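# Flip the serving platter face down onto the drying mat

## Task

Flip the serving platter, which starts face up, and leave it lying face down on the drying mat without it contacting any fixed part of the rig (rails, edges, posts, braces, brackets, arm bases or mounts). From the moment the platter begins to tip, it must not be moved quickly, and once it has gone past balancing on its edge it must not rotate or drop quickly, or the attempt is over.

## Robot and tools

Robot: two arms, left_arm and right_arm, mounted on opposite sides of a table. left_arm's base is on the +y side; the arm names do not match left and right in the images. Each arm ends in a two-finger gripper. The fingers extend along the gripper's +x axis and close along its y axis. The reported end_effector_position is the point between the fingers, about 3 to 4 cm back from the tips. Only the last 1.5 cm of each finger pad is flat.

Frame: one scene frame for everything. The origin is the table centre, +z is up, and the table top is at z = 0.020 m. Positions are in metres, quaternions are written w first (qw, qx, qy, qz), and velocities are in m/s and rad/s. Reported poses can be off by a few centimetres, more at long reach.

Row format, used by both execute_actions and move: 16 numbers, always for both arms. The first 8 are left_arm: x, y, z, qw, qx, qy, qz, opening. The next 8 are right_arm in the same order. x, y, z and the quaternion are an absolute target pose for that gripper in the scene frame, not an offset. Opening runs from -1 to 1. +1 is fully open (0.080 m). Empty fingers close fully near -0.78, and lower values add nothing. Going from open to closed takes at least about 0.6 s. To grip, command an opening about 0.08 below the grip_measured value read at first contact for full force, or less below it for a lighter hold. To keep an arm still, resend its last reported pose and the opening you want in every call. To keep a gripper's orientation fixed, reuse the same commanded quaternion rather than the drifted one that was read back.

execute_actions takes actions, a list holding at most one item, plus optional cameras. An empty list only reports the state and includes pictures. {"rows": [...], "steps": n} runs 1 to 15 rows over n control steps of 1/30 s each, with n from 10 to 15 and 15 by default. The last row repeats if there are fewer rows than steps. The result is taken 10 steps before the action ends, and those steps finish afterward. {"steps": n} with no rows waits up to 300 steps, counted from the last result. The call is refused if any target lies more than 0.6 m from that arm's last reported position along any axis of its gripper. Pictures come back only for an empty list or when cameras are requested.

move takes target, either one row or a list of up to 15 rows. It also takes optional speed, the top path speed in m/s from 0.002 to 0.5 with default 0.25; rotation is capped at twice that value in rad/s. You may give one speed or one per target. blend is a corner radius in m for lists, default 0. blocking=false returns about 0.5 s after the path starts. The optional cameras argument returns every camera by default. Both grippers travel in straight lines, finish together and take 0.5 s to 10 s. Paths do not avoid obstacles or the other arm. Faster moves lag and stray more, and they hit harder. A target set deeper past a contact pushes harder. Do not route a gripper close to its own arm's base, because that can flip the shoulder posture.

wait takes seconds, from 0 to 10, and lets the scene run, including any move still in progress. stop brakes a running move but needs distance to do so. zoom_image takes camera (cam_high, cam_left_wrist or cam_right_wrist, each 672x504) and region [x0, y0, x1, y1] in pixels, up to 504x504, measured from the top-left corner of that camera's latest image. finished_scene takes scene, the number of the scene being ended. It cannot be undone, and the platter must stay in place afterward without the robot.

Control: on every step the commanded pose is clipped to within 70 mm and 16 degrees of the measured pose. Inverse kinematics then favours position over orientation. Joint friction and gravity can leave the gripper low, short or tilted. Small moves may not happen or may go sideways, so check the resulting pose after each move and correct any tilt. The simulation keeps running while you think.

Result lines: each arm shows its pose, velocities (or "within noise" when still), Hand target (the pose it is currently being driven toward), Joint positions (the last value is finger opening in m), grip_measured (opening on the command scale; under a hard squeeze it reads up to 0.067 narrower than the part), grip_effort_n (motor effort in N; negative means closing; it can show effort when fingers hit a stop), Joint torques and External joint torques (estimated outside load; a held object's weight counts). The move: line reports the outcome. done means the arm is within 8 mm and 2 degrees. Other outcomes are off_target, moving, held (a check or the clearance check withheld steps), blocked (the arm stopped far from its target and is now holding still), and fault. Limits appear as paced (pose clipped) or held. Neither done nor off_target tells you whether anything is touching.

Faults: contact torque at a joint's limit stops that arm for 10 s. The limits in N m are waist 17.2, shoulder 21.3, elbow 21.3, wrist pitch 5.61, wrist yaw 5.59 and wrist roll 5.24. Holding loads, stretching out or pushing against something heats the motors. MOTOR HOT appears from 50 °C, and at 95 °C an OVER-TEMPERATURE FAULT holds the arm for 30 to 60 s or cuts its power.

Avoid: tipping the platter quickly or letting it fall over, hitting the rig, releasing the platter while it is still moving, hard presses, collisions between the arms or grippers (the clearance check does not guard gripper against gripper), and letting anything leave the table. Loose objects may occasionally get a small push.

Each tool is called as a command line: name --argument value for each argument, lists and objects as JSON in quotes; but a table of rows of numbers goes row by row, as --pt "numbers of a row", without its own name.

## Session

execute_actions --actions '[]'

Scene clock: 0.00 s of 3974.00 s.
left_arm: end_effector_position=(-0.2348, +0.1986, +0.3795) grip_measured=+1.000 grip_effort_n=n/a end_effector_quat_wxyz=(+0.487, +0.119, -0.281, -0.818) | right_arm: end_effector_position=(-0.2734, -0.2619, +0.3193) grip_measured=+1.000 grip_effort_n=n/a end_effector_quat_wxyz=(+0.429, -0.471, +0.136, +0.759)
Joint positions: left_arm=[-0.867 0.997 0.748 0.333 -0.325 0.643 0.08] | right_arm=[1.048 1.439 1.609 -1.274 0.375 0.265 0.08]
Joint velocities: within noise
Joint torques (N m): no reading
External joint torques (N m): no reading
Motor temperatures (°C): left_arm=[30 33 24 25 26 32] | right_arm=[29 26 25 29 31 28]
Heat: left arm: hottest shoulder 33 °C (+0.0 °C/min); right arm: hottest wrist yaw 31 °C (+0.0 °C/min).
Hand target: left_arm -0.2348, +0.1987, +0.3794; -0.487, -0.119, +0.281, +0.818 | right_arm -0.2734, -0.2619, +0.3188; +0.429, -0.471, +0.136, +0.758

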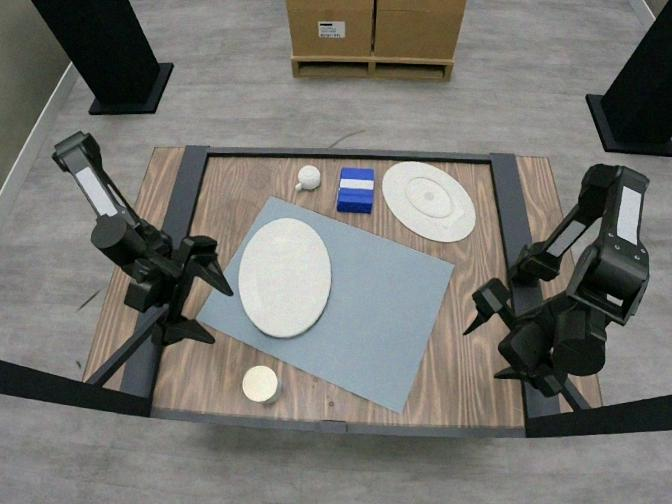

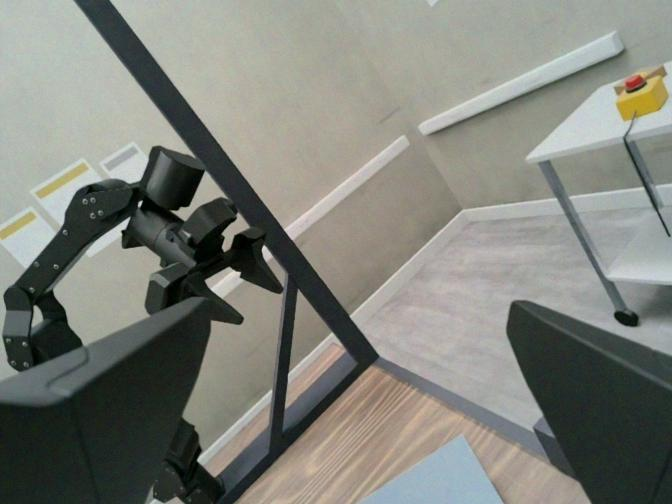

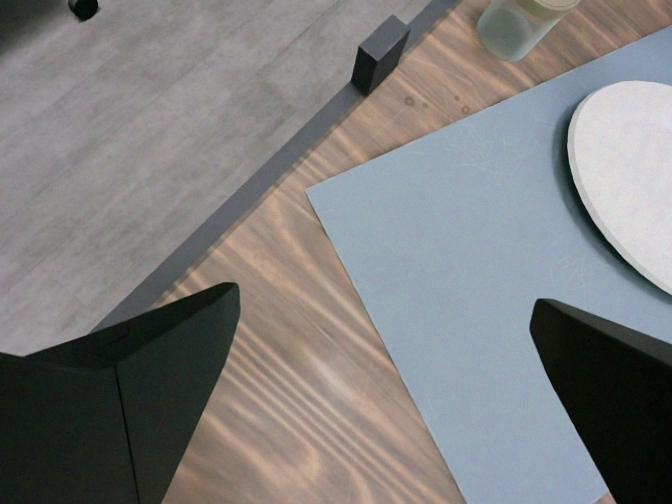

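zoom_image --camera "cam_high" --region '[200, 190, 370, 360]'

zoom_image --camera "cam_high" --region '[290, 140, 490, 260]'

zoom_image --camera "cam_right_wrist" --region '[450, 0, 672, 320]'

Scaled by 2.965 from the camera's 672x504 image, which has a finer 960x720 frame.

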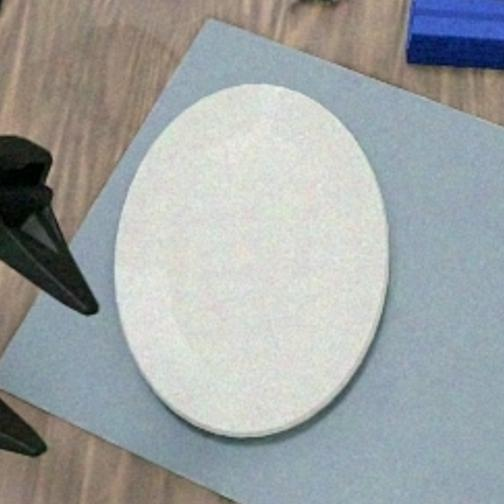

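Scaled by 2.520 from the camera's 672x504 image, which has a finer 960x720 frame.

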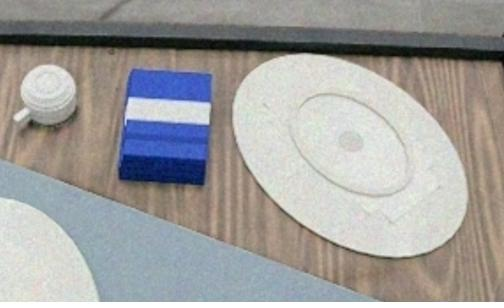

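Scaled by 1.575 from the camera's 672x504 image, which has a finer 960x720 frame.

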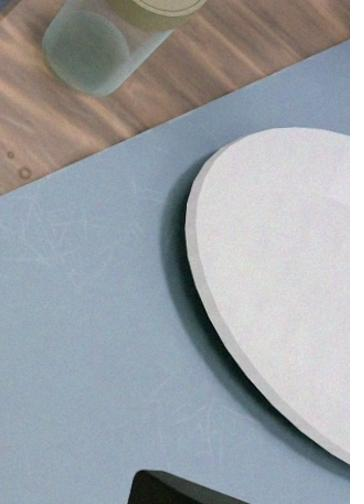

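move --target '[-0.2348,0.1986,0.3795,0.487,0.119,-0.281,-0.818,1,0,-0.05,0.3,0.5,-0.5,0.5,0.5,1]'

Scene clock: 5.03 s of 3974.00 s.
left_arm: end_effector_position=(-0.2348, +0.1986, +0.3795) grip_measured=+1.000 grip_effort_n=0.2 end_effector_quat_wxyz=(+0.487, +0.119, -0.281, -0.818) | right_arm: end_effector_position=(+0.0004, -0.0527, +0.3019) grip_measured=+1.000 grip_effort_n=-2.1 end_effector_quat_wxyz=(+0.573, -0.428, +0.418, +0.560)
Joint positions: left_arm=[-0.867 0.997 0.748 0.333 -0.325 0.643 0.08] | right_arm=[-0.087 2.001 2.295 -1.577 0.002 -0.069 0.08]
Joint velocities: within noise
Joint torques (N m): left_arm=[-0.07 -2.88 8.37 1.68 -0.01 -0.03] | right_arm=[-0.02 -8.95 5.85 0.45 -0.07 -0.01]
External joint torques (N m): left_arm=[-0.08 -0.01 1.28 0.02 -0.03 0] | right_arm=[-0.03 -0.18 0.34 -0.37 -0.06 -0.01]
Motor temperatures (°C): left_arm=[30 33 26 27 26 32] | right_arm=[29 26 26 29 31 28]
Heat: left arm: hottest shoulder 33 °C (+0.0 °C/min); right arm: hottest wrist yaw 31 °C (+0.0 °C/min).
Hand target: left_arm -0.2348, +0.1986, +0.3796; -0.487, -0.119, +0.281, +0.818 | right_arm +0.0001, -0.0503, +0.2995; +0.570, -0.430, +0.420, +0.560
Off the commanded pose: left_arm 0.000 m, 0 deg | right_arm 0.003 m, 17 deg; orientation clipped.
joint sent to its limit (right arm) — joint 4 (wrist pitch), lower limit.
Kept back: nothing.
move: off_target (right_arm); limits=paced

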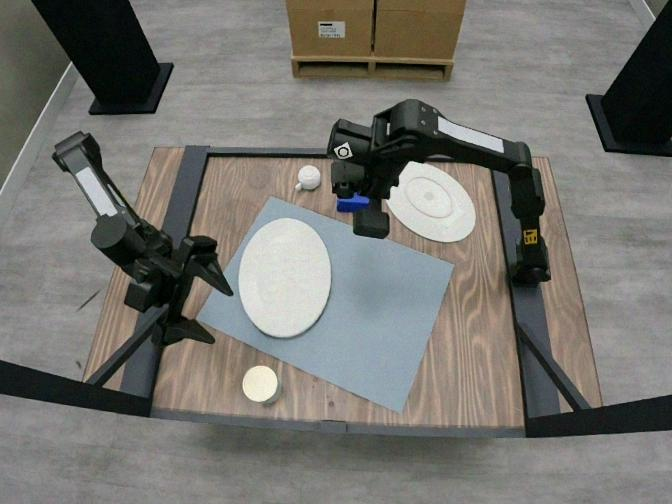

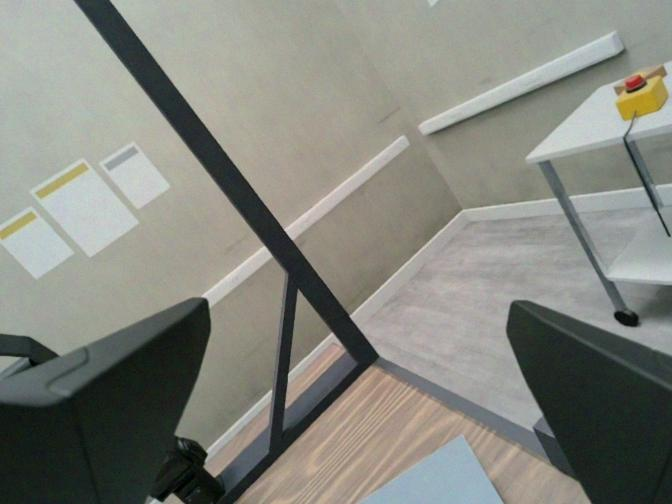

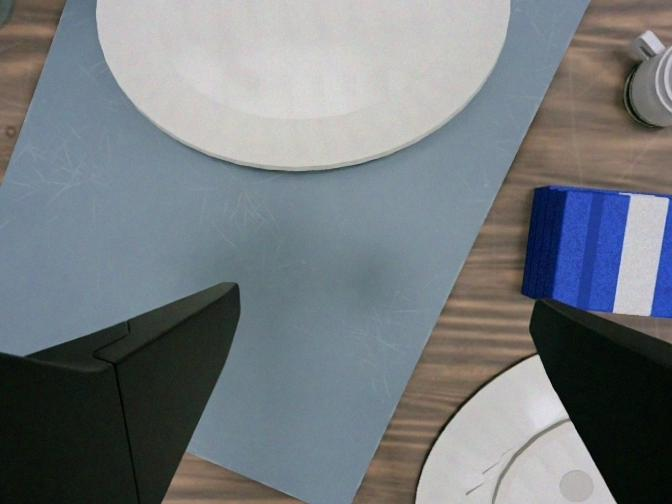

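move --target '[-0.2348,0.1986,0.3795,0.487,0.119,-0.281,-0.818,1,0,-0.1,0.13,0.627,0.3265,0.627,0.3265,0]'

Scene clock: 10.27 s of 3974.00 s.
left_arm: end_effector_position=(-0.2348, +0.1986, +0.3795) grip_measured=+1.000 grip_effort_n=-0.2 end_effector_quat_wxyz=(+0.487, +0.119, -0.281, -0.818) | right_arm: end_effector_position=(+0.0008, -0.0969, +0.1362) grip_measured=+0.004 grip_effort_n=-18.8 end_effector_quat_wxyz=(+0.625, +0.330, +0.625, +0.333)
Joint positions: left_arm=[-0.867 0.997 0.748 0.333 -0.325 0.643 0.08] | right_arm=[-0.141 1.413 0.563 0.25 -0.105 1.496 0.035]
Joint velocities: within noise
Joint torques (N m): left_arm=[-0.07 -2.87 8.36 1.67 -0.01 -0.03] | right_arm=[0.22 -5.39 3.76 1.55 0.21 0.04]
External joint torques (N m): left_arm=[-0.07 0.05 1.21 0 -0.03 -0.01] | right_arm=[0.23 -0.49 -2.4 -0.04 0.21 0.08]
Motor temperatures (°C): left_arm=[30 33 27 28 26 32] | right_arm=[29 28 27 29 31 28]
Heat: left arm: hottest shoulder 33 °C (+0.0 °C/min); right arm: hottest wrist yaw 31 °C (+0.0 °C/min).
Hand target: left_arm -0.2348, +0.1986, +0.3796; -0.487, -0.119, +0.281, +0.818 | right_arm +0.0000, -0.1001, +0.1300; +0.627, +0.326, +0.627, +0.327
Off the commanded pose: left_arm 0.000 m, 0 deg | right_arm 0.007 m, 1 deg.
Kept back: nothing.
move: done

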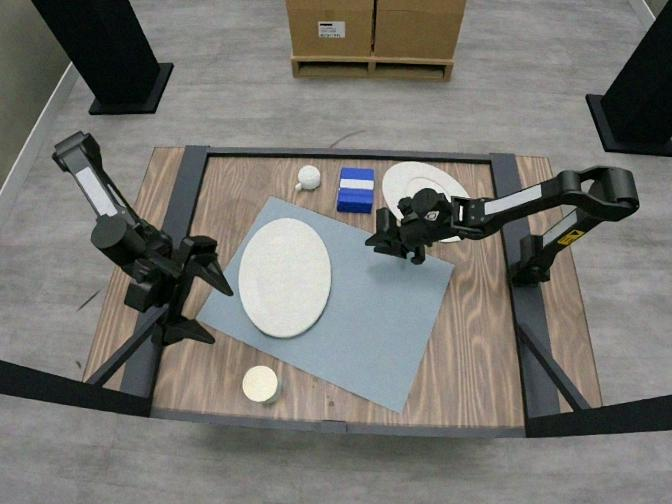

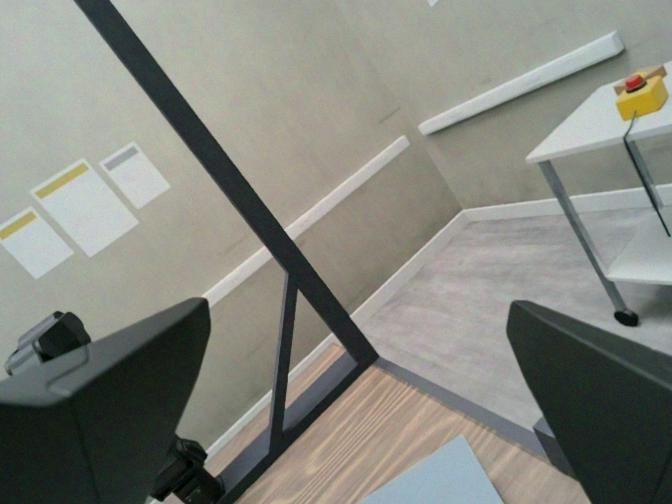

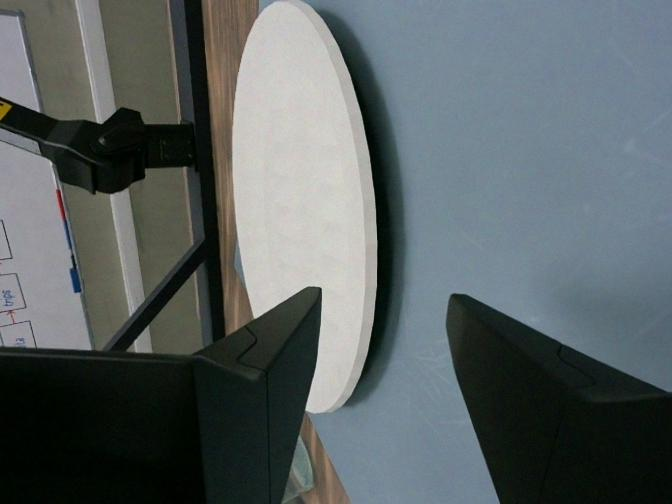

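move --target '[-0.2348,0.1986,0.3795,0.487,0.119,-0.281,-0.818,1,-0.04,-0.05,0.085,0.627,0.3265,0.627,0.3265,0]'

Scene clock: 11.90 s of 3974.00 s.
left_arm: end_effector_position=(-0.2348, +0.1986, +0.3795) grip_measured=+1.000 grip_effort_n=-0.2 end_effector_quat_wxyz=(+0.487, +0.119, -0.281, -0.818) | right_arm: end_effector_position=(-0.0399, -0.0531, +0.0855) grip_measured=+0.004 grip_effort_n=-18.8 end_effector_quat_wxyz=(+0.627, +0.324, +0.628, +0.328)
Joint positions: left_arm=[-0.867 0.997 0.748 0.333 -0.325 0.643 0.08] | right_arm=[0.021 1.744 0.64 0.491 0.026 1.589 0.035]
Joint velocities: within noise
Joint torques (N m): left_arm=[-0.07 -2.87 8.37 1.68 -0.01 -0.03] | right_arm=[0.04 -6.61 5.4 1.54 0.22 0.1]
External joint torques (N m): left_arm=[-0.06 0.08 1.19 0 -0.03 0] | right_arm=[0.06 -0.03 0.17 -0.04 0.18 0.15]
Motor temperatures (°C): left_arm=[30 33 28 28 26 32] | right_arm=[29 28 27 30 31 28]
Heat: left arm: hottest shoulder 33 °C (+0.0 °C/min); right arm: hottest wrist yaw 31 °C (+0.0 °C/min).
Hand target: left_arm -0.2348, +0.1986, +0.3796; -0.487, -0.119, +0.281, +0.818 | right_arm -0.0400, -0.0500, +0.0850; +0.627, +0.327, +0.627, +0.327
Off the commanded pose: left_arm 0.000 m, 0 deg | right_arm 0.003 m, 0 deg.
Kept back: nothing.
move: done

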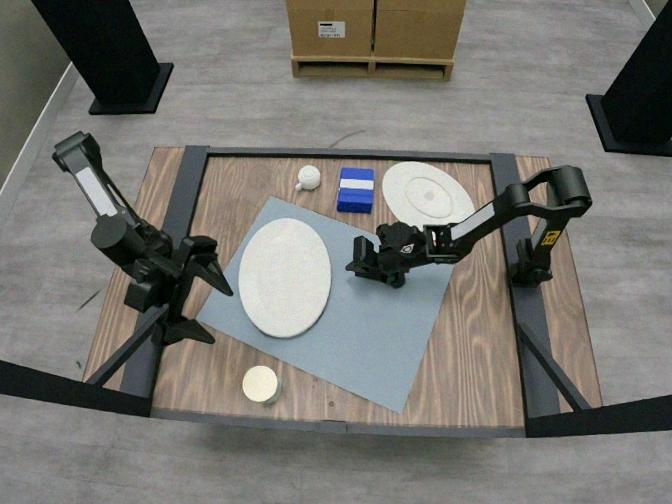

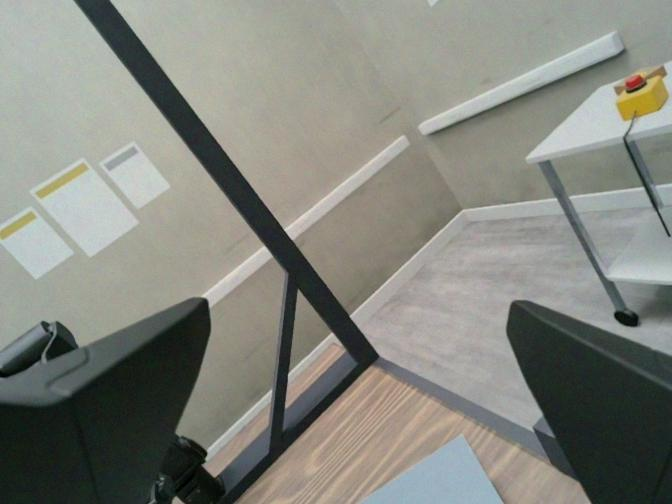

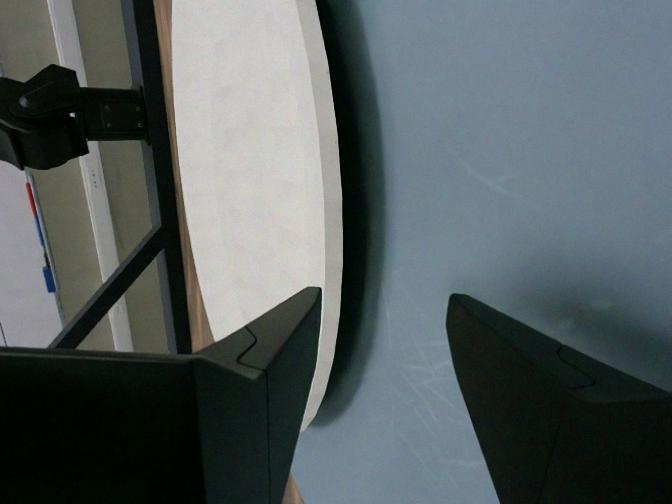

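move --target '[-0.2348,0.1986,0.3795,0.487,0.119,-0.281,-0.818,1,-0.045,-0.045,0.060,0.6124,0.3536,0.6124,0.3536,0]' --speed 0.08

zoom_image --camera "cam_high" --region '[270, 210, 410, 315]'

Scene clock: 14.17 s of 3974.00 s.
left_arm: end_effector_position=(-0.2348, +0.1986, +0.3795) grip_measured=+1.000 grip_effort_n=-0.2 end_effector_quat_wxyz=(+0.487, +0.119, -0.281, -0.818) | right_arm: end_effector_position=(-0.0452, -0.0370, +0.0890) grip_measured=+0.003 grip_effort_n=-18.4 end_effector_quat_wxyz=(+0.598, +0.375, +0.600, +0.377)
Joint positions: left_arm=[-0.867 0.997 0.748 0.333 -0.325 0.643 0.08] | right_arm=[0.038 1.848 0.603 0.795 0.044 1.594 0.035]
Joint velocities: within noise
Joint torques (N m): left_arm=[-0.07 -2.87 8.37 1.68 -0.01 -0.03] | right_arm=[0.11 -1.66 2.09 1 0.18 0.12]
External joint torques (N m): left_arm=[-0.05 0.03 1.26 0.02 -0.03 0] | right_arm=[0.07 5.23 -2.69 -0.71 0.15 0.17]
Motor temperatures (°C): left_arm=[30 33 28 29 26 32] | right_arm=[29 28 27 30 31 28]
Heat: left arm: hottest shoulder 33 °C (+0.0 °C/min); right arm: hottest wrist yaw 31 °C (+0.0 °C/min).
Hand target: left_arm -0.2348, +0.1986, +0.3796; -0.487, -0.119, +0.281, +0.818 | right_arm -0.0449, -0.0466, +0.0613; +0.612, +0.354, +0.612, +0.354
Off the commanded pose: left_arm 0.000 m, 0 deg | right_arm 0.030 m, 4 deg.
Kept back: nothing.
move: off_target (right_arm)

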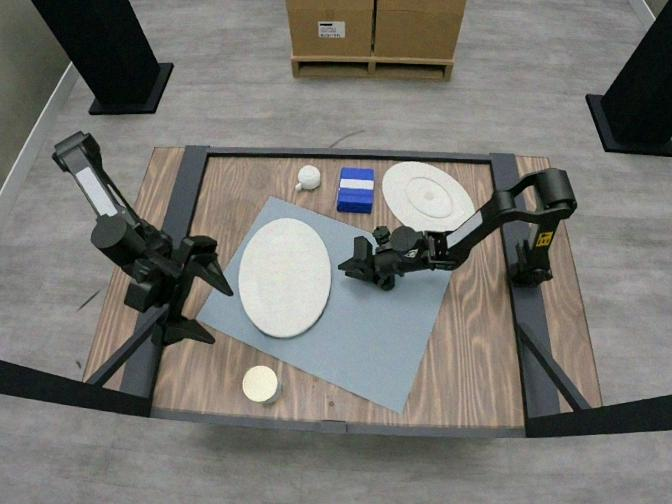

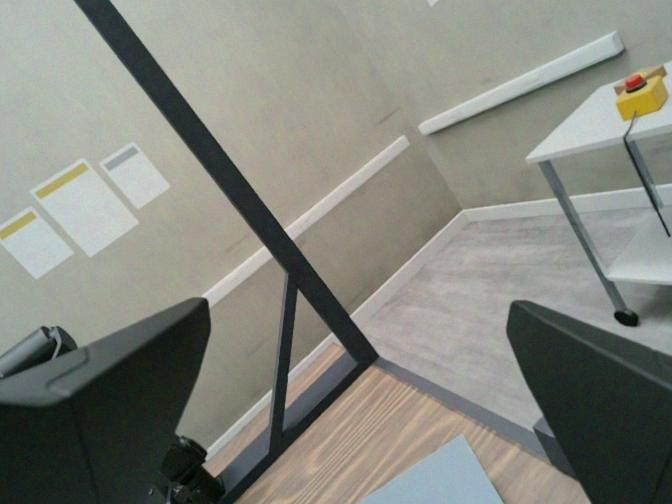

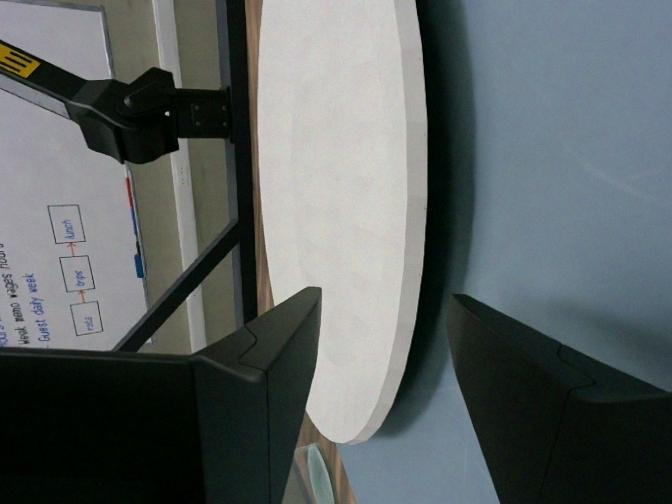

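Scaled by 3.600 from the camera's 672x504 image, which has a finer 960x720 frame.

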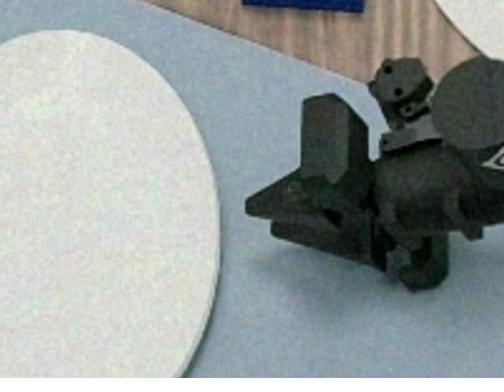

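zoom_image --camera "cam_right_wrist" --region '[280, 220, 672, 504]'

Scaled by 1.286 from the camera's 672x504 image, which has a finer 960x720 frame.

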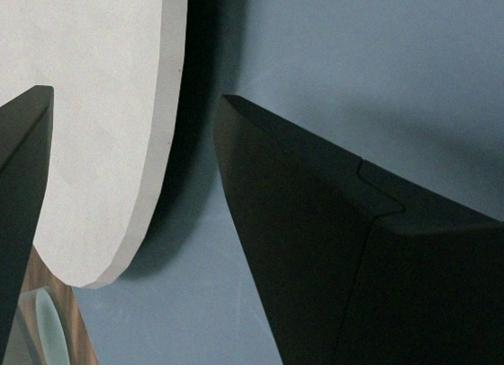

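move --pt "-0.2348 0.1986 0.3795 0.487 0.119 -0.281 -0.818 1 -0.045 -0.05 0.1 0.6533 0.2706 0.6533 0.2706 0" --pt "-0.2348 0.1986 0.3795 0.487 0.119 -0.281 -0.818 1 -0.045 -0.05 0.072 0.6533 0.2706 0.6533 0.2706 0" --speed 0.06

zoom_image --camera "cam_right_wrist" --region '[180, 100, 672, 504]'

Scene clock: 18.83 s of 3974.00 s.
left_arm: end_effector_position=(-0.2348, +0.1986, +0.3795) grip_measured=+1.000 grip_effort_n=-0.2 end_effector_quat_wxyz=(+0.487, +0.119, -0.281, -0.818) | right_arm: end_effector_position=(-0.0449, -0.0463, +0.0798) grip_measured=+0.003 grip_effort_n=-18.4 end_effector_quat_wxyz=(+0.652, +0.276, +0.649, +0.278)
Joint positions: left_arm=[-0.867 0.997 0.748 0.333 -0.325 0.643 0.08] | right_arm=[0.038 1.768 0.786 0.215 0.043 1.604 0.035]
Joint velocities: within noise
Joint torques (N m): left_arm=[-0.06 -2.87 8.38 1.68 -0.01 -0.03] | right_arm=[-0.24 -7 3.51 1.35 -0.04 0.12]
External joint torques (N m): left_arm=[-0.07 0.08 1.19 0 -0.03 0] | right_arm=[-0.24 0.06 -1.99 -0.08 -0.1 0.16]
Motor temperatures (°C): left_arm=[30 33 29 29 26 32] | right_arm=[29 28 27 30 31 28]
Heat: left arm: hottest shoulder 33 °C (+0.0 °C/min); right arm: hottest wrist yaw 31 °C (+0.0 °C/min).
Hand target: left_arm -0.2348, +0.1986, +0.3796; -0.487, -0.119, +0.281, +0.818 | right_arm -0.0450, -0.0501, +0.0722; +0.653, +0.271, +0.653, +0.271
Off the commanded pose: left_arm 0.000 m, 0 deg | right_arm 0.009 m, 1 deg.
Kept back: nothing.
move: off_target (right_arm)

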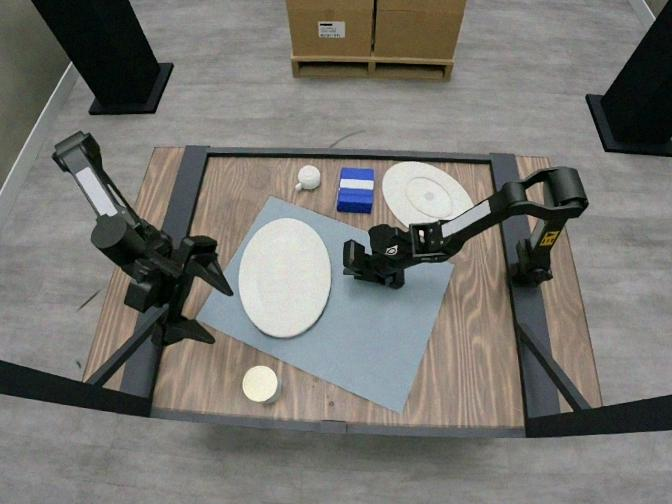

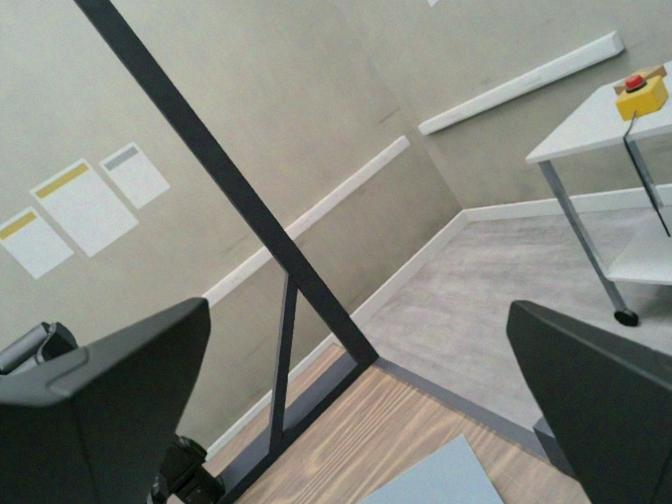

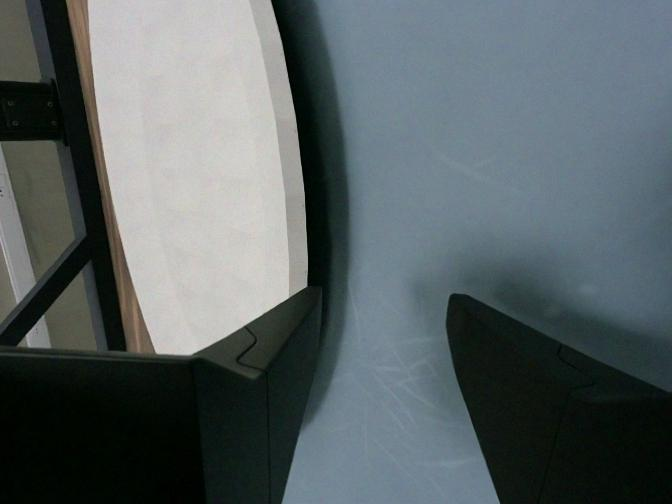

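Scaled by 1.024 from the camera's 672x504 image, which has a finer 960x720 frame.

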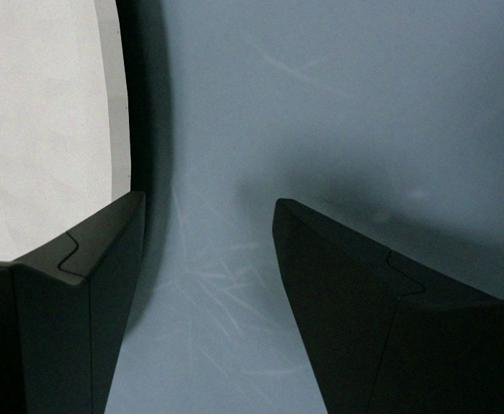

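move --target '[-0.2348,0.1986,0.3795,0.487,0.119,-0.281,-0.818,1,-0.045,-0.05,0.054,0.6533,0.2706,0.6533,0.2706,0]' --speed 0.06

zoom_image --camera "cam_right_wrist" --region '[180, 100, 672, 504]'

Scene clock: 19.97 s of 3974.00 s.
left_arm: end_effector_position=(-0.2348, +0.1986, +0.3795) grip_measured=+1.000 grip_effort_n=-0.2 end_effector_quat_wxyz=(+0.487, +0.119, -0.281, -0.818) | right_arm: end_effector_position=(-0.0451, -0.0448, +0.0665) grip_measured=+0.003 grip_effort_n=-18.4 end_effector_quat_wxyz=(+0.651, +0.279, +0.648, +0.281)
Joint positions: left_arm=[-0.867 0.997 0.748 0.333 -0.325 0.643 0.08] | right_arm=[0.038 1.814 0.765 0.293 0.042 1.604 0.035]
Joint velocities: within noise
Joint torques (N m): left_arm=[-0.07 -2.88 8.38 1.67 -0.01 -0.03] | right_arm=[-0.14 -5.77 3.01 1.57 -0.14 0.07]
External joint torques (N m): left_arm=[-0.08 0.03 1.28 0.01 -0.02 0] | right_arm=[-0.12 1.34 -2.22 0.13 -0.19 0.11]
Motor temperatures (°C): left_arm=[30 33 30 29 26 32] | right_arm=[29 28 27 30 31 28]
Heat: left arm: hottest shoulder 33 °C (+0.0 °C/min); right arm: hottest wrist yaw 31 °C (+0.0 °C/min).
Hand target: left_arm -0.2348, +0.1986, +0.3796; -0.487, -0.119, +0.281, +0.818 | right_arm -0.0450, -0.0503, +0.0543; +0.653, +0.271, +0.653, +0.271
Off the commanded pose: left_arm 0.000 m, 0 deg | right_arm 0.014 m, 2 deg.
Kept back: nothing.
move: off_target (right_arm)

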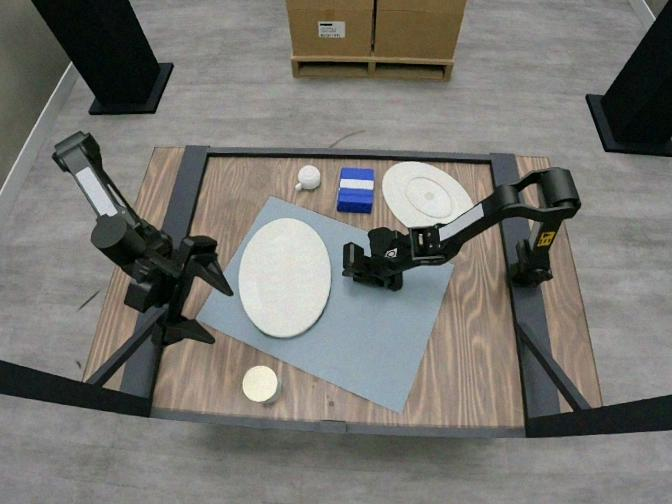

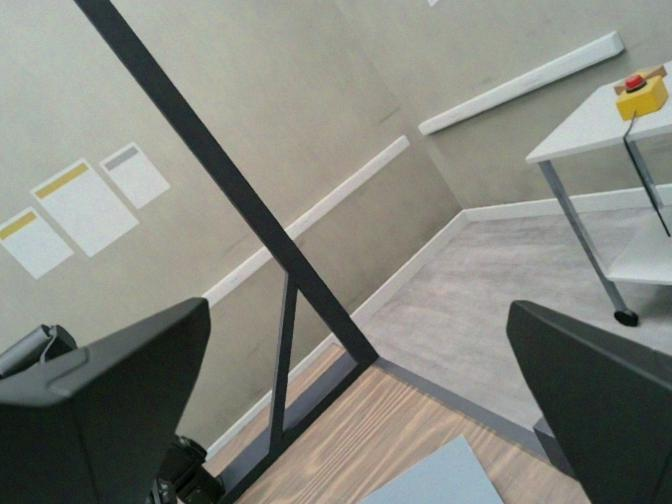

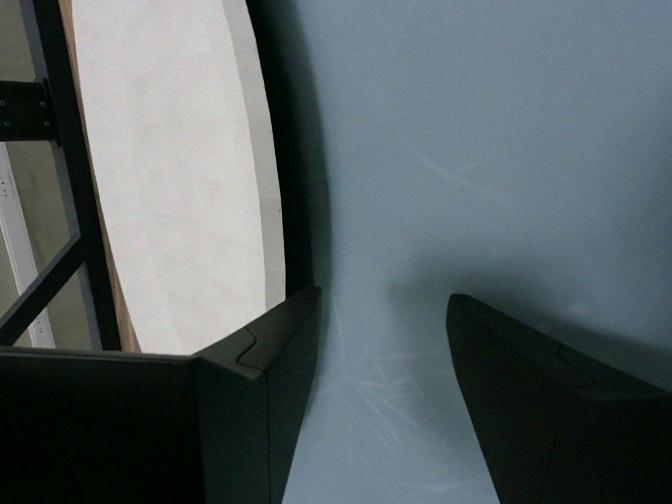

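Scaled by 1.024 from the camera's 672x504 image, which has a finer 960x720 frame.

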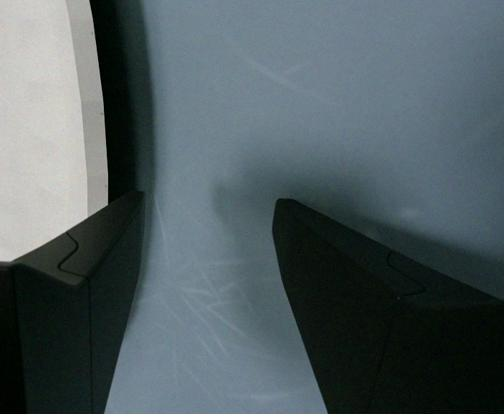

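move --target '[-0.2348,0.1986,0.3795,0.487,0.119,-0.281,-0.818,1,-0.045,-0.02,0.056,0.6533,0.2706,0.6533,0.2706,0.15]' --speed 0.05

zoom_image --camera "cam_right_wrist" --region '[180, 100, 672, 504]'

zoom_image --camera "cam_high" --region '[270, 210, 410, 315]'

Scene clock: 21.60 s of 3974.00 s.
left_arm: end_effector_position=(-0.2348, +0.1986, +0.3795) grip_measured=+1.000 grip_effort_n=-0.2 end_effector_quat_wxyz=(+0.487, +0.119, -0.281, -0.818) | right_arm: end_effector_position=(-0.0457, -0.0216, +0.0669) grip_measured=+0.146 grip_effort_n=16.5 end_effector_quat_wxyz=(+0.651, +0.278, +0.649, +0.279)
Joint positions: left_arm=[-0.867 0.997 0.748 0.333 -0.325 0.643 0.08] | right_arm=[0.036 1.884 0.87 0.251 0.04 1.604 0.042]
Joint velocities: within noise
Joint torques (N m): left_arm=[-0.06 -2.87 8.37 1.68 -0.01 -0.03] | right_arm=[-0.54 -5.24 5.64 1.19 -0.11 0.01]
External joint torques (N m): left_arm=[-0.06 -0.05 1.29 0.03 -0.02 0] | right_arm=[-0.53 2.61 0.18 -0.26 -0.17 0.05]
Motor temperatures (°C): left_arm=[30 33 30 30 26 32] | right_arm=[29 29 27 31 31 28]
Heat: left arm: hottest shoulder 33 °C (+0.0 °C/min); right arm: hottest wrist pitch 31 °C (+5.6 °C/min).
Hand target: left_arm -0.2348, +0.1986, +0.3796; -0.487, -0.119, +0.281, +0.818 | right_arm -0.0450, -0.0204, +0.0562; +0.653, +0.271, +0.653, +0.271
Off the commanded pose: left_arm 0.000 m, 0 deg | right_arm 0.011 m, 1 deg.
Kept back: nothing.
move: off_target (right_arm)

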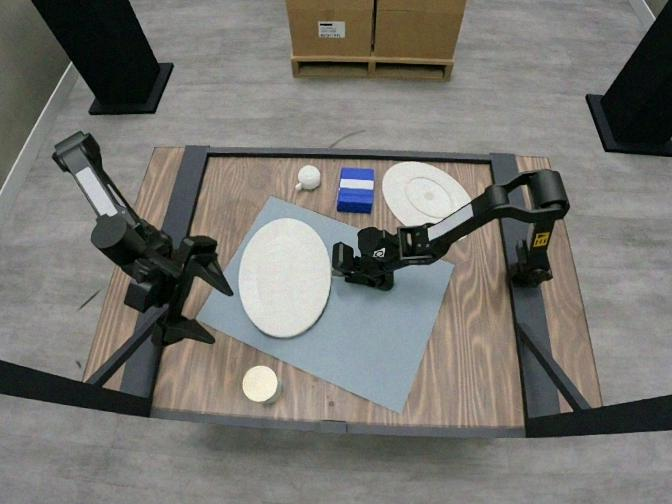

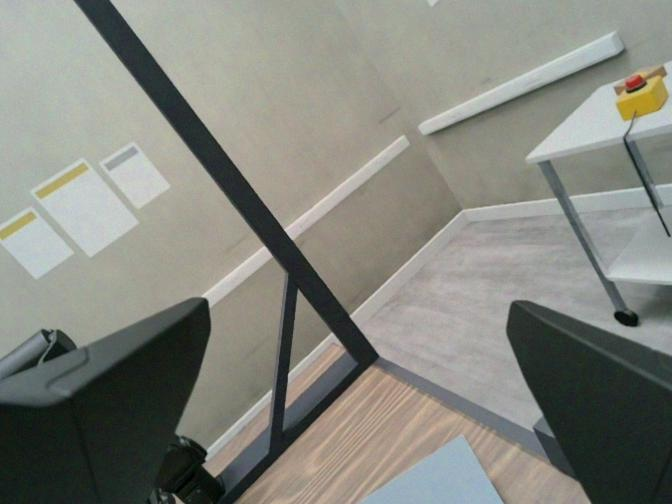

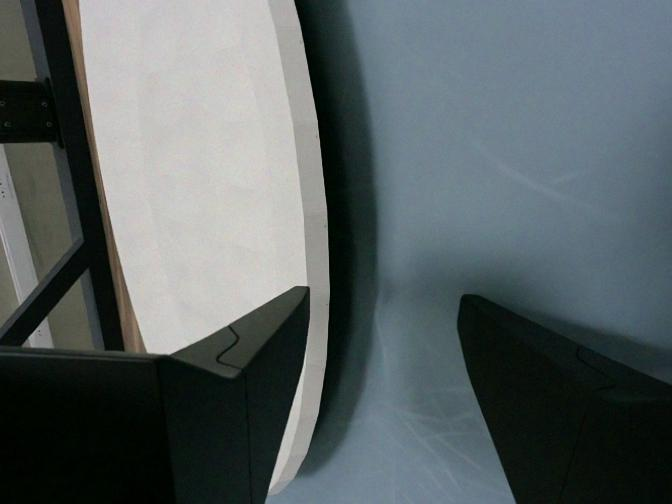

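Scaled by 1.024 from the camera's 672x504 image, which has a finer 960x720 frame.

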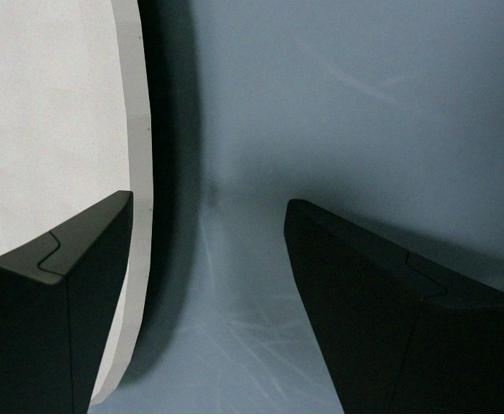

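Scaled by 3.600 from the camera's 672x504 image, which has a finer 960x720 frame.

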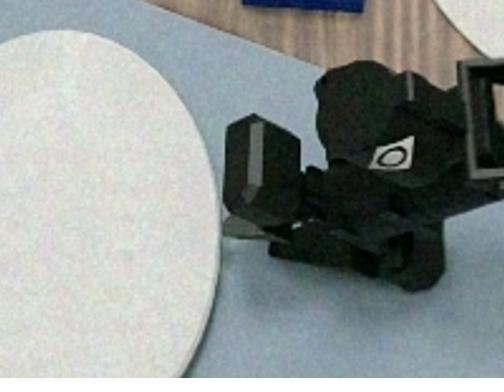

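move --target '[-0.2348,0.1986,0.3795,0.487,0.119,-0.281,-0.818,1,-0.045,0.008,0.060,0.6533,0.2706,0.6533,0.2706,0.15]' --speed 0.05

zoom_image --camera "cam_right_wrist" --region '[180, 100, 672, 504]'

zoom_image --camera "cam_high" --region '[270, 210, 410, 315]'

Scene clock: 24.57 s of 3974.00 s.
left_arm: end_effector_position=(-0.2348, +0.1986, +0.3795) grip_measured=+1.000 grip_effort_n=-0.2 end_effector_quat_wxyz=(+0.487, +0.119, -0.281, -0.818) | right_arm: end_effector_position=(-0.0461, +0.0074, +0.0693) grip_measured=+0.146 grip_effort_n=16.0 end_effector_quat_wxyz=(+0.651, +0.278, +0.650, +0.277)
Joint positions: left_arm=[-0.867 0.997 0.748 0.333 -0.325 0.643 0.08] | right_arm=[0.032 1.964 1.006 0.193 0.036 1.604 0.042]
Joint velocities: within noise
Joint torques (N m): left_arm=[-0.08 -2.86 8.38 1.68 -0.01 -0.03] | right_arm=[-0.35 -7.5 5.37 1.02 -0.07 -0.12]
External joint torques (N m): left_arm=[-0.08 0.08 1.24 0.01 -0.03 0] | right_arm=[-0.34 1.18 -0.26 -0.44 -0.12 -0.08]
Motor temperatures (°C): left_arm=[30 33 30 30 26 32] | right_arm=[29 29 28 31 31 28]
Heat: left arm: hottest shoulder 33 °C (+0.0 °C/min); right arm: hottest wrist pitch 31 °C (+4.9 °C/min).
Hand target: left_arm -0.2348, +0.1986, +0.3796; -0.487, -0.119, +0.281, +0.818 | right_arm -0.0451, +0.0078, +0.0602; +0.653, +0.271, +0.653, +0.271
Off the commanded pose: left_arm 0.000 m, 0 deg | right_arm 0.009 m, 1 deg.
Kept back: nothing.
move: off_target (right_arm)

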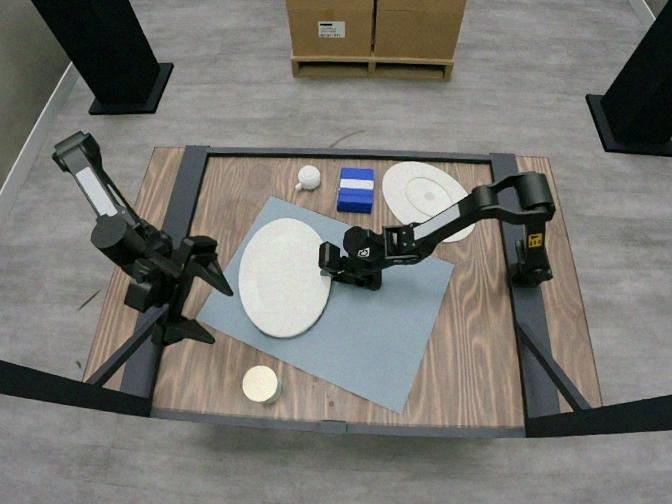

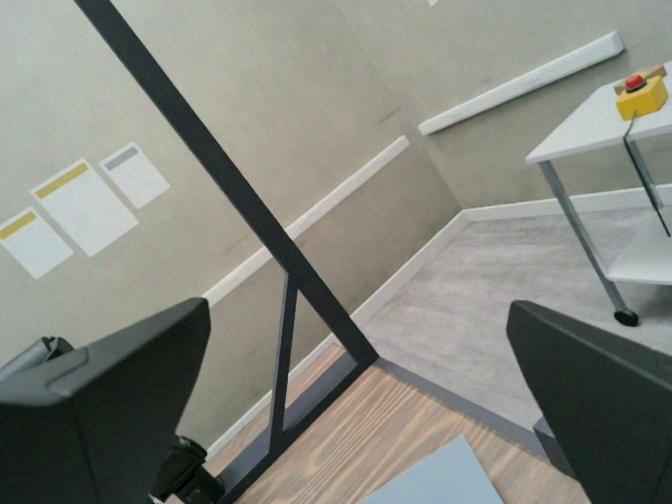

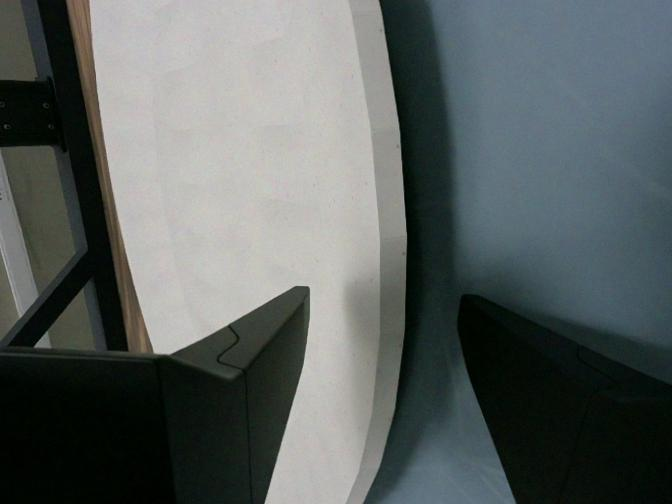

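Scaled by 1.024 from the camera's 672x504 image, which has a finer 960x720 frame.

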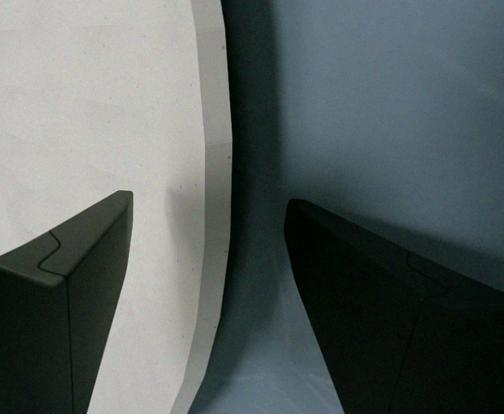

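Scaled by 3.600 from the camera's 672x504 image, which has a finer 960x720 frame.

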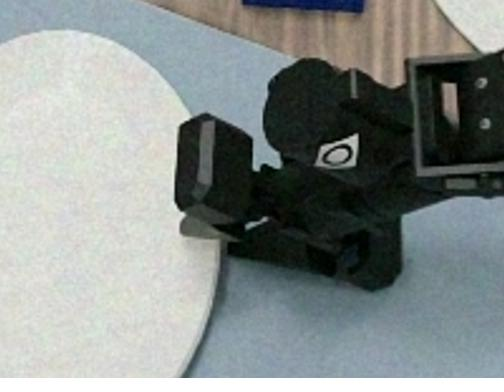

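move --target '[-0.2348,0.1986,0.3795,0.487,0.119,-0.281,-0.818,1,-0.045,0.03,0.053,0.6533,0.2706,0.6533,0.2706,0.15]' --speed 0.04

zoom_image --camera "cam_right_wrist" --region '[180, 100, 672, 504]'

zoom_image --camera "cam_high" --region '[230, 210, 370, 315]'

Scene clock: 25.93 s of 3974.00 s.
left_arm: end_effector_position=(-0.2348, +0.1986, +0.3795) grip_measured=+1.000 grip_effort_n=-0.2 end_effector_quat_wxyz=(+0.487, +0.119, -0.281, -0.818) | right_arm: end_effector_position=(-0.0462, +0.0291, +0.0685) grip_measured=+0.146 grip_effort_n=16.0 end_effector_quat_wxyz=(+0.649, +0.281, +0.649, +0.279)
Joint positions: left_arm=[-0.867 0.997 0.748 0.333 -0.325 0.643 0.08] | right_arm=[0.03 2.031 1.099 0.176 0.035 1.604 0.042]
Joint velocities: within noise
Joint torques (N m): left_arm=[-0.07 -2.88 8.38 1.68 -0.01 -0.03] | right_arm=[-0.38 -6.02 5.91 1.29 -0.07 -0.15]
External joint torques (N m): left_arm=[-0.06 -0.04 1.32 0.04 -0.03 0] | right_arm=[-0.43 3.18 0.16 -0.18 -0.12 -0.11]
Motor temperatures (°C): left_arm=[30 33 31 30 26 32] | right_arm=[29 29 28 31 31 28]
Heat: left arm: hottest shoulder 33 °C (+0.0 °C/min); right arm: hottest wrist pitch 31 °C (+4.6 °C/min).
Hand target: left_arm -0.2348, +0.1986, +0.3796; -0.487, -0.119, +0.281, +0.818 | right_arm -0.0450, +0.0293, +0.0534; +0.653, +0.271, +0.653, +0.271
Off the commanded pose: left_arm 0.000 m, 0 deg | right_arm 0.016 m, 2 deg.
Kept back: nothing.
move: off_target (right_arm)

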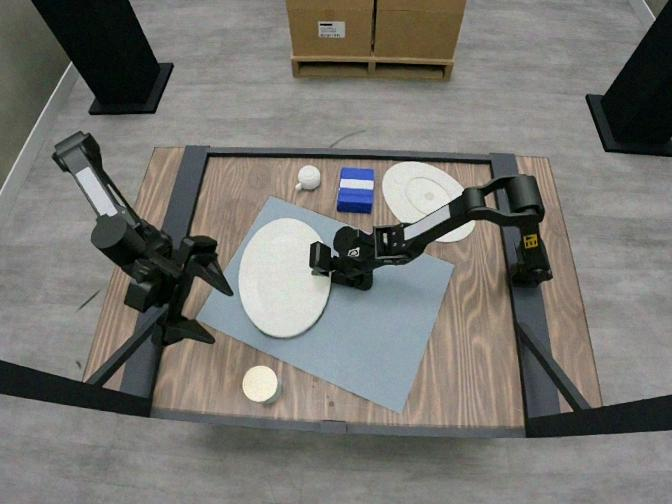

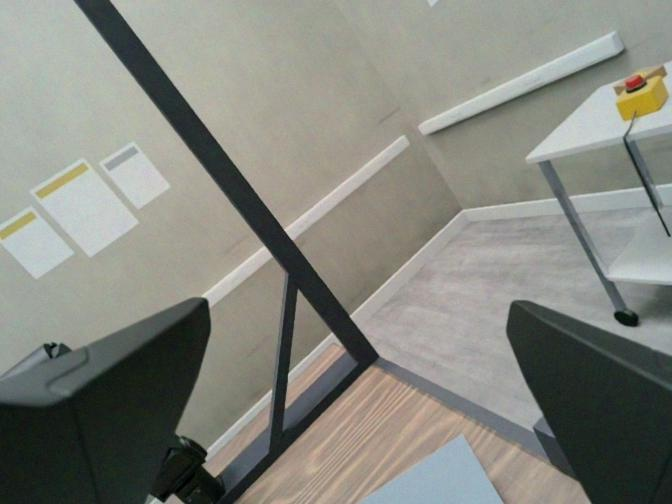

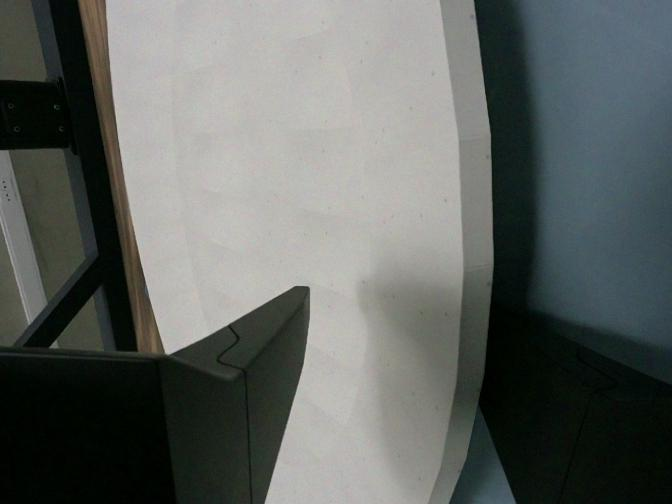

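Scaled by 1.024 from the camera's 672x504 image, which has a finer 960x720 frame.

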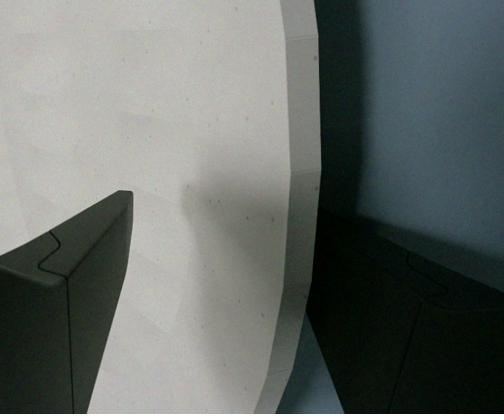

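Scaled by 3.600 from the camera's 672x504 image, which has a finer 960x720 frame.

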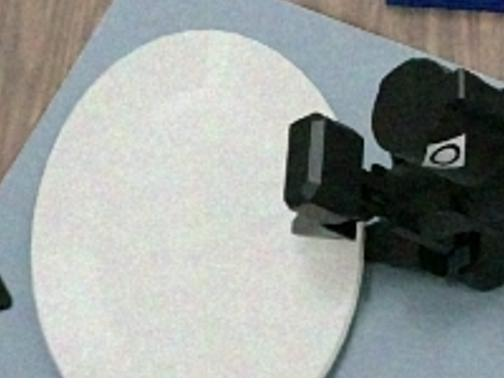

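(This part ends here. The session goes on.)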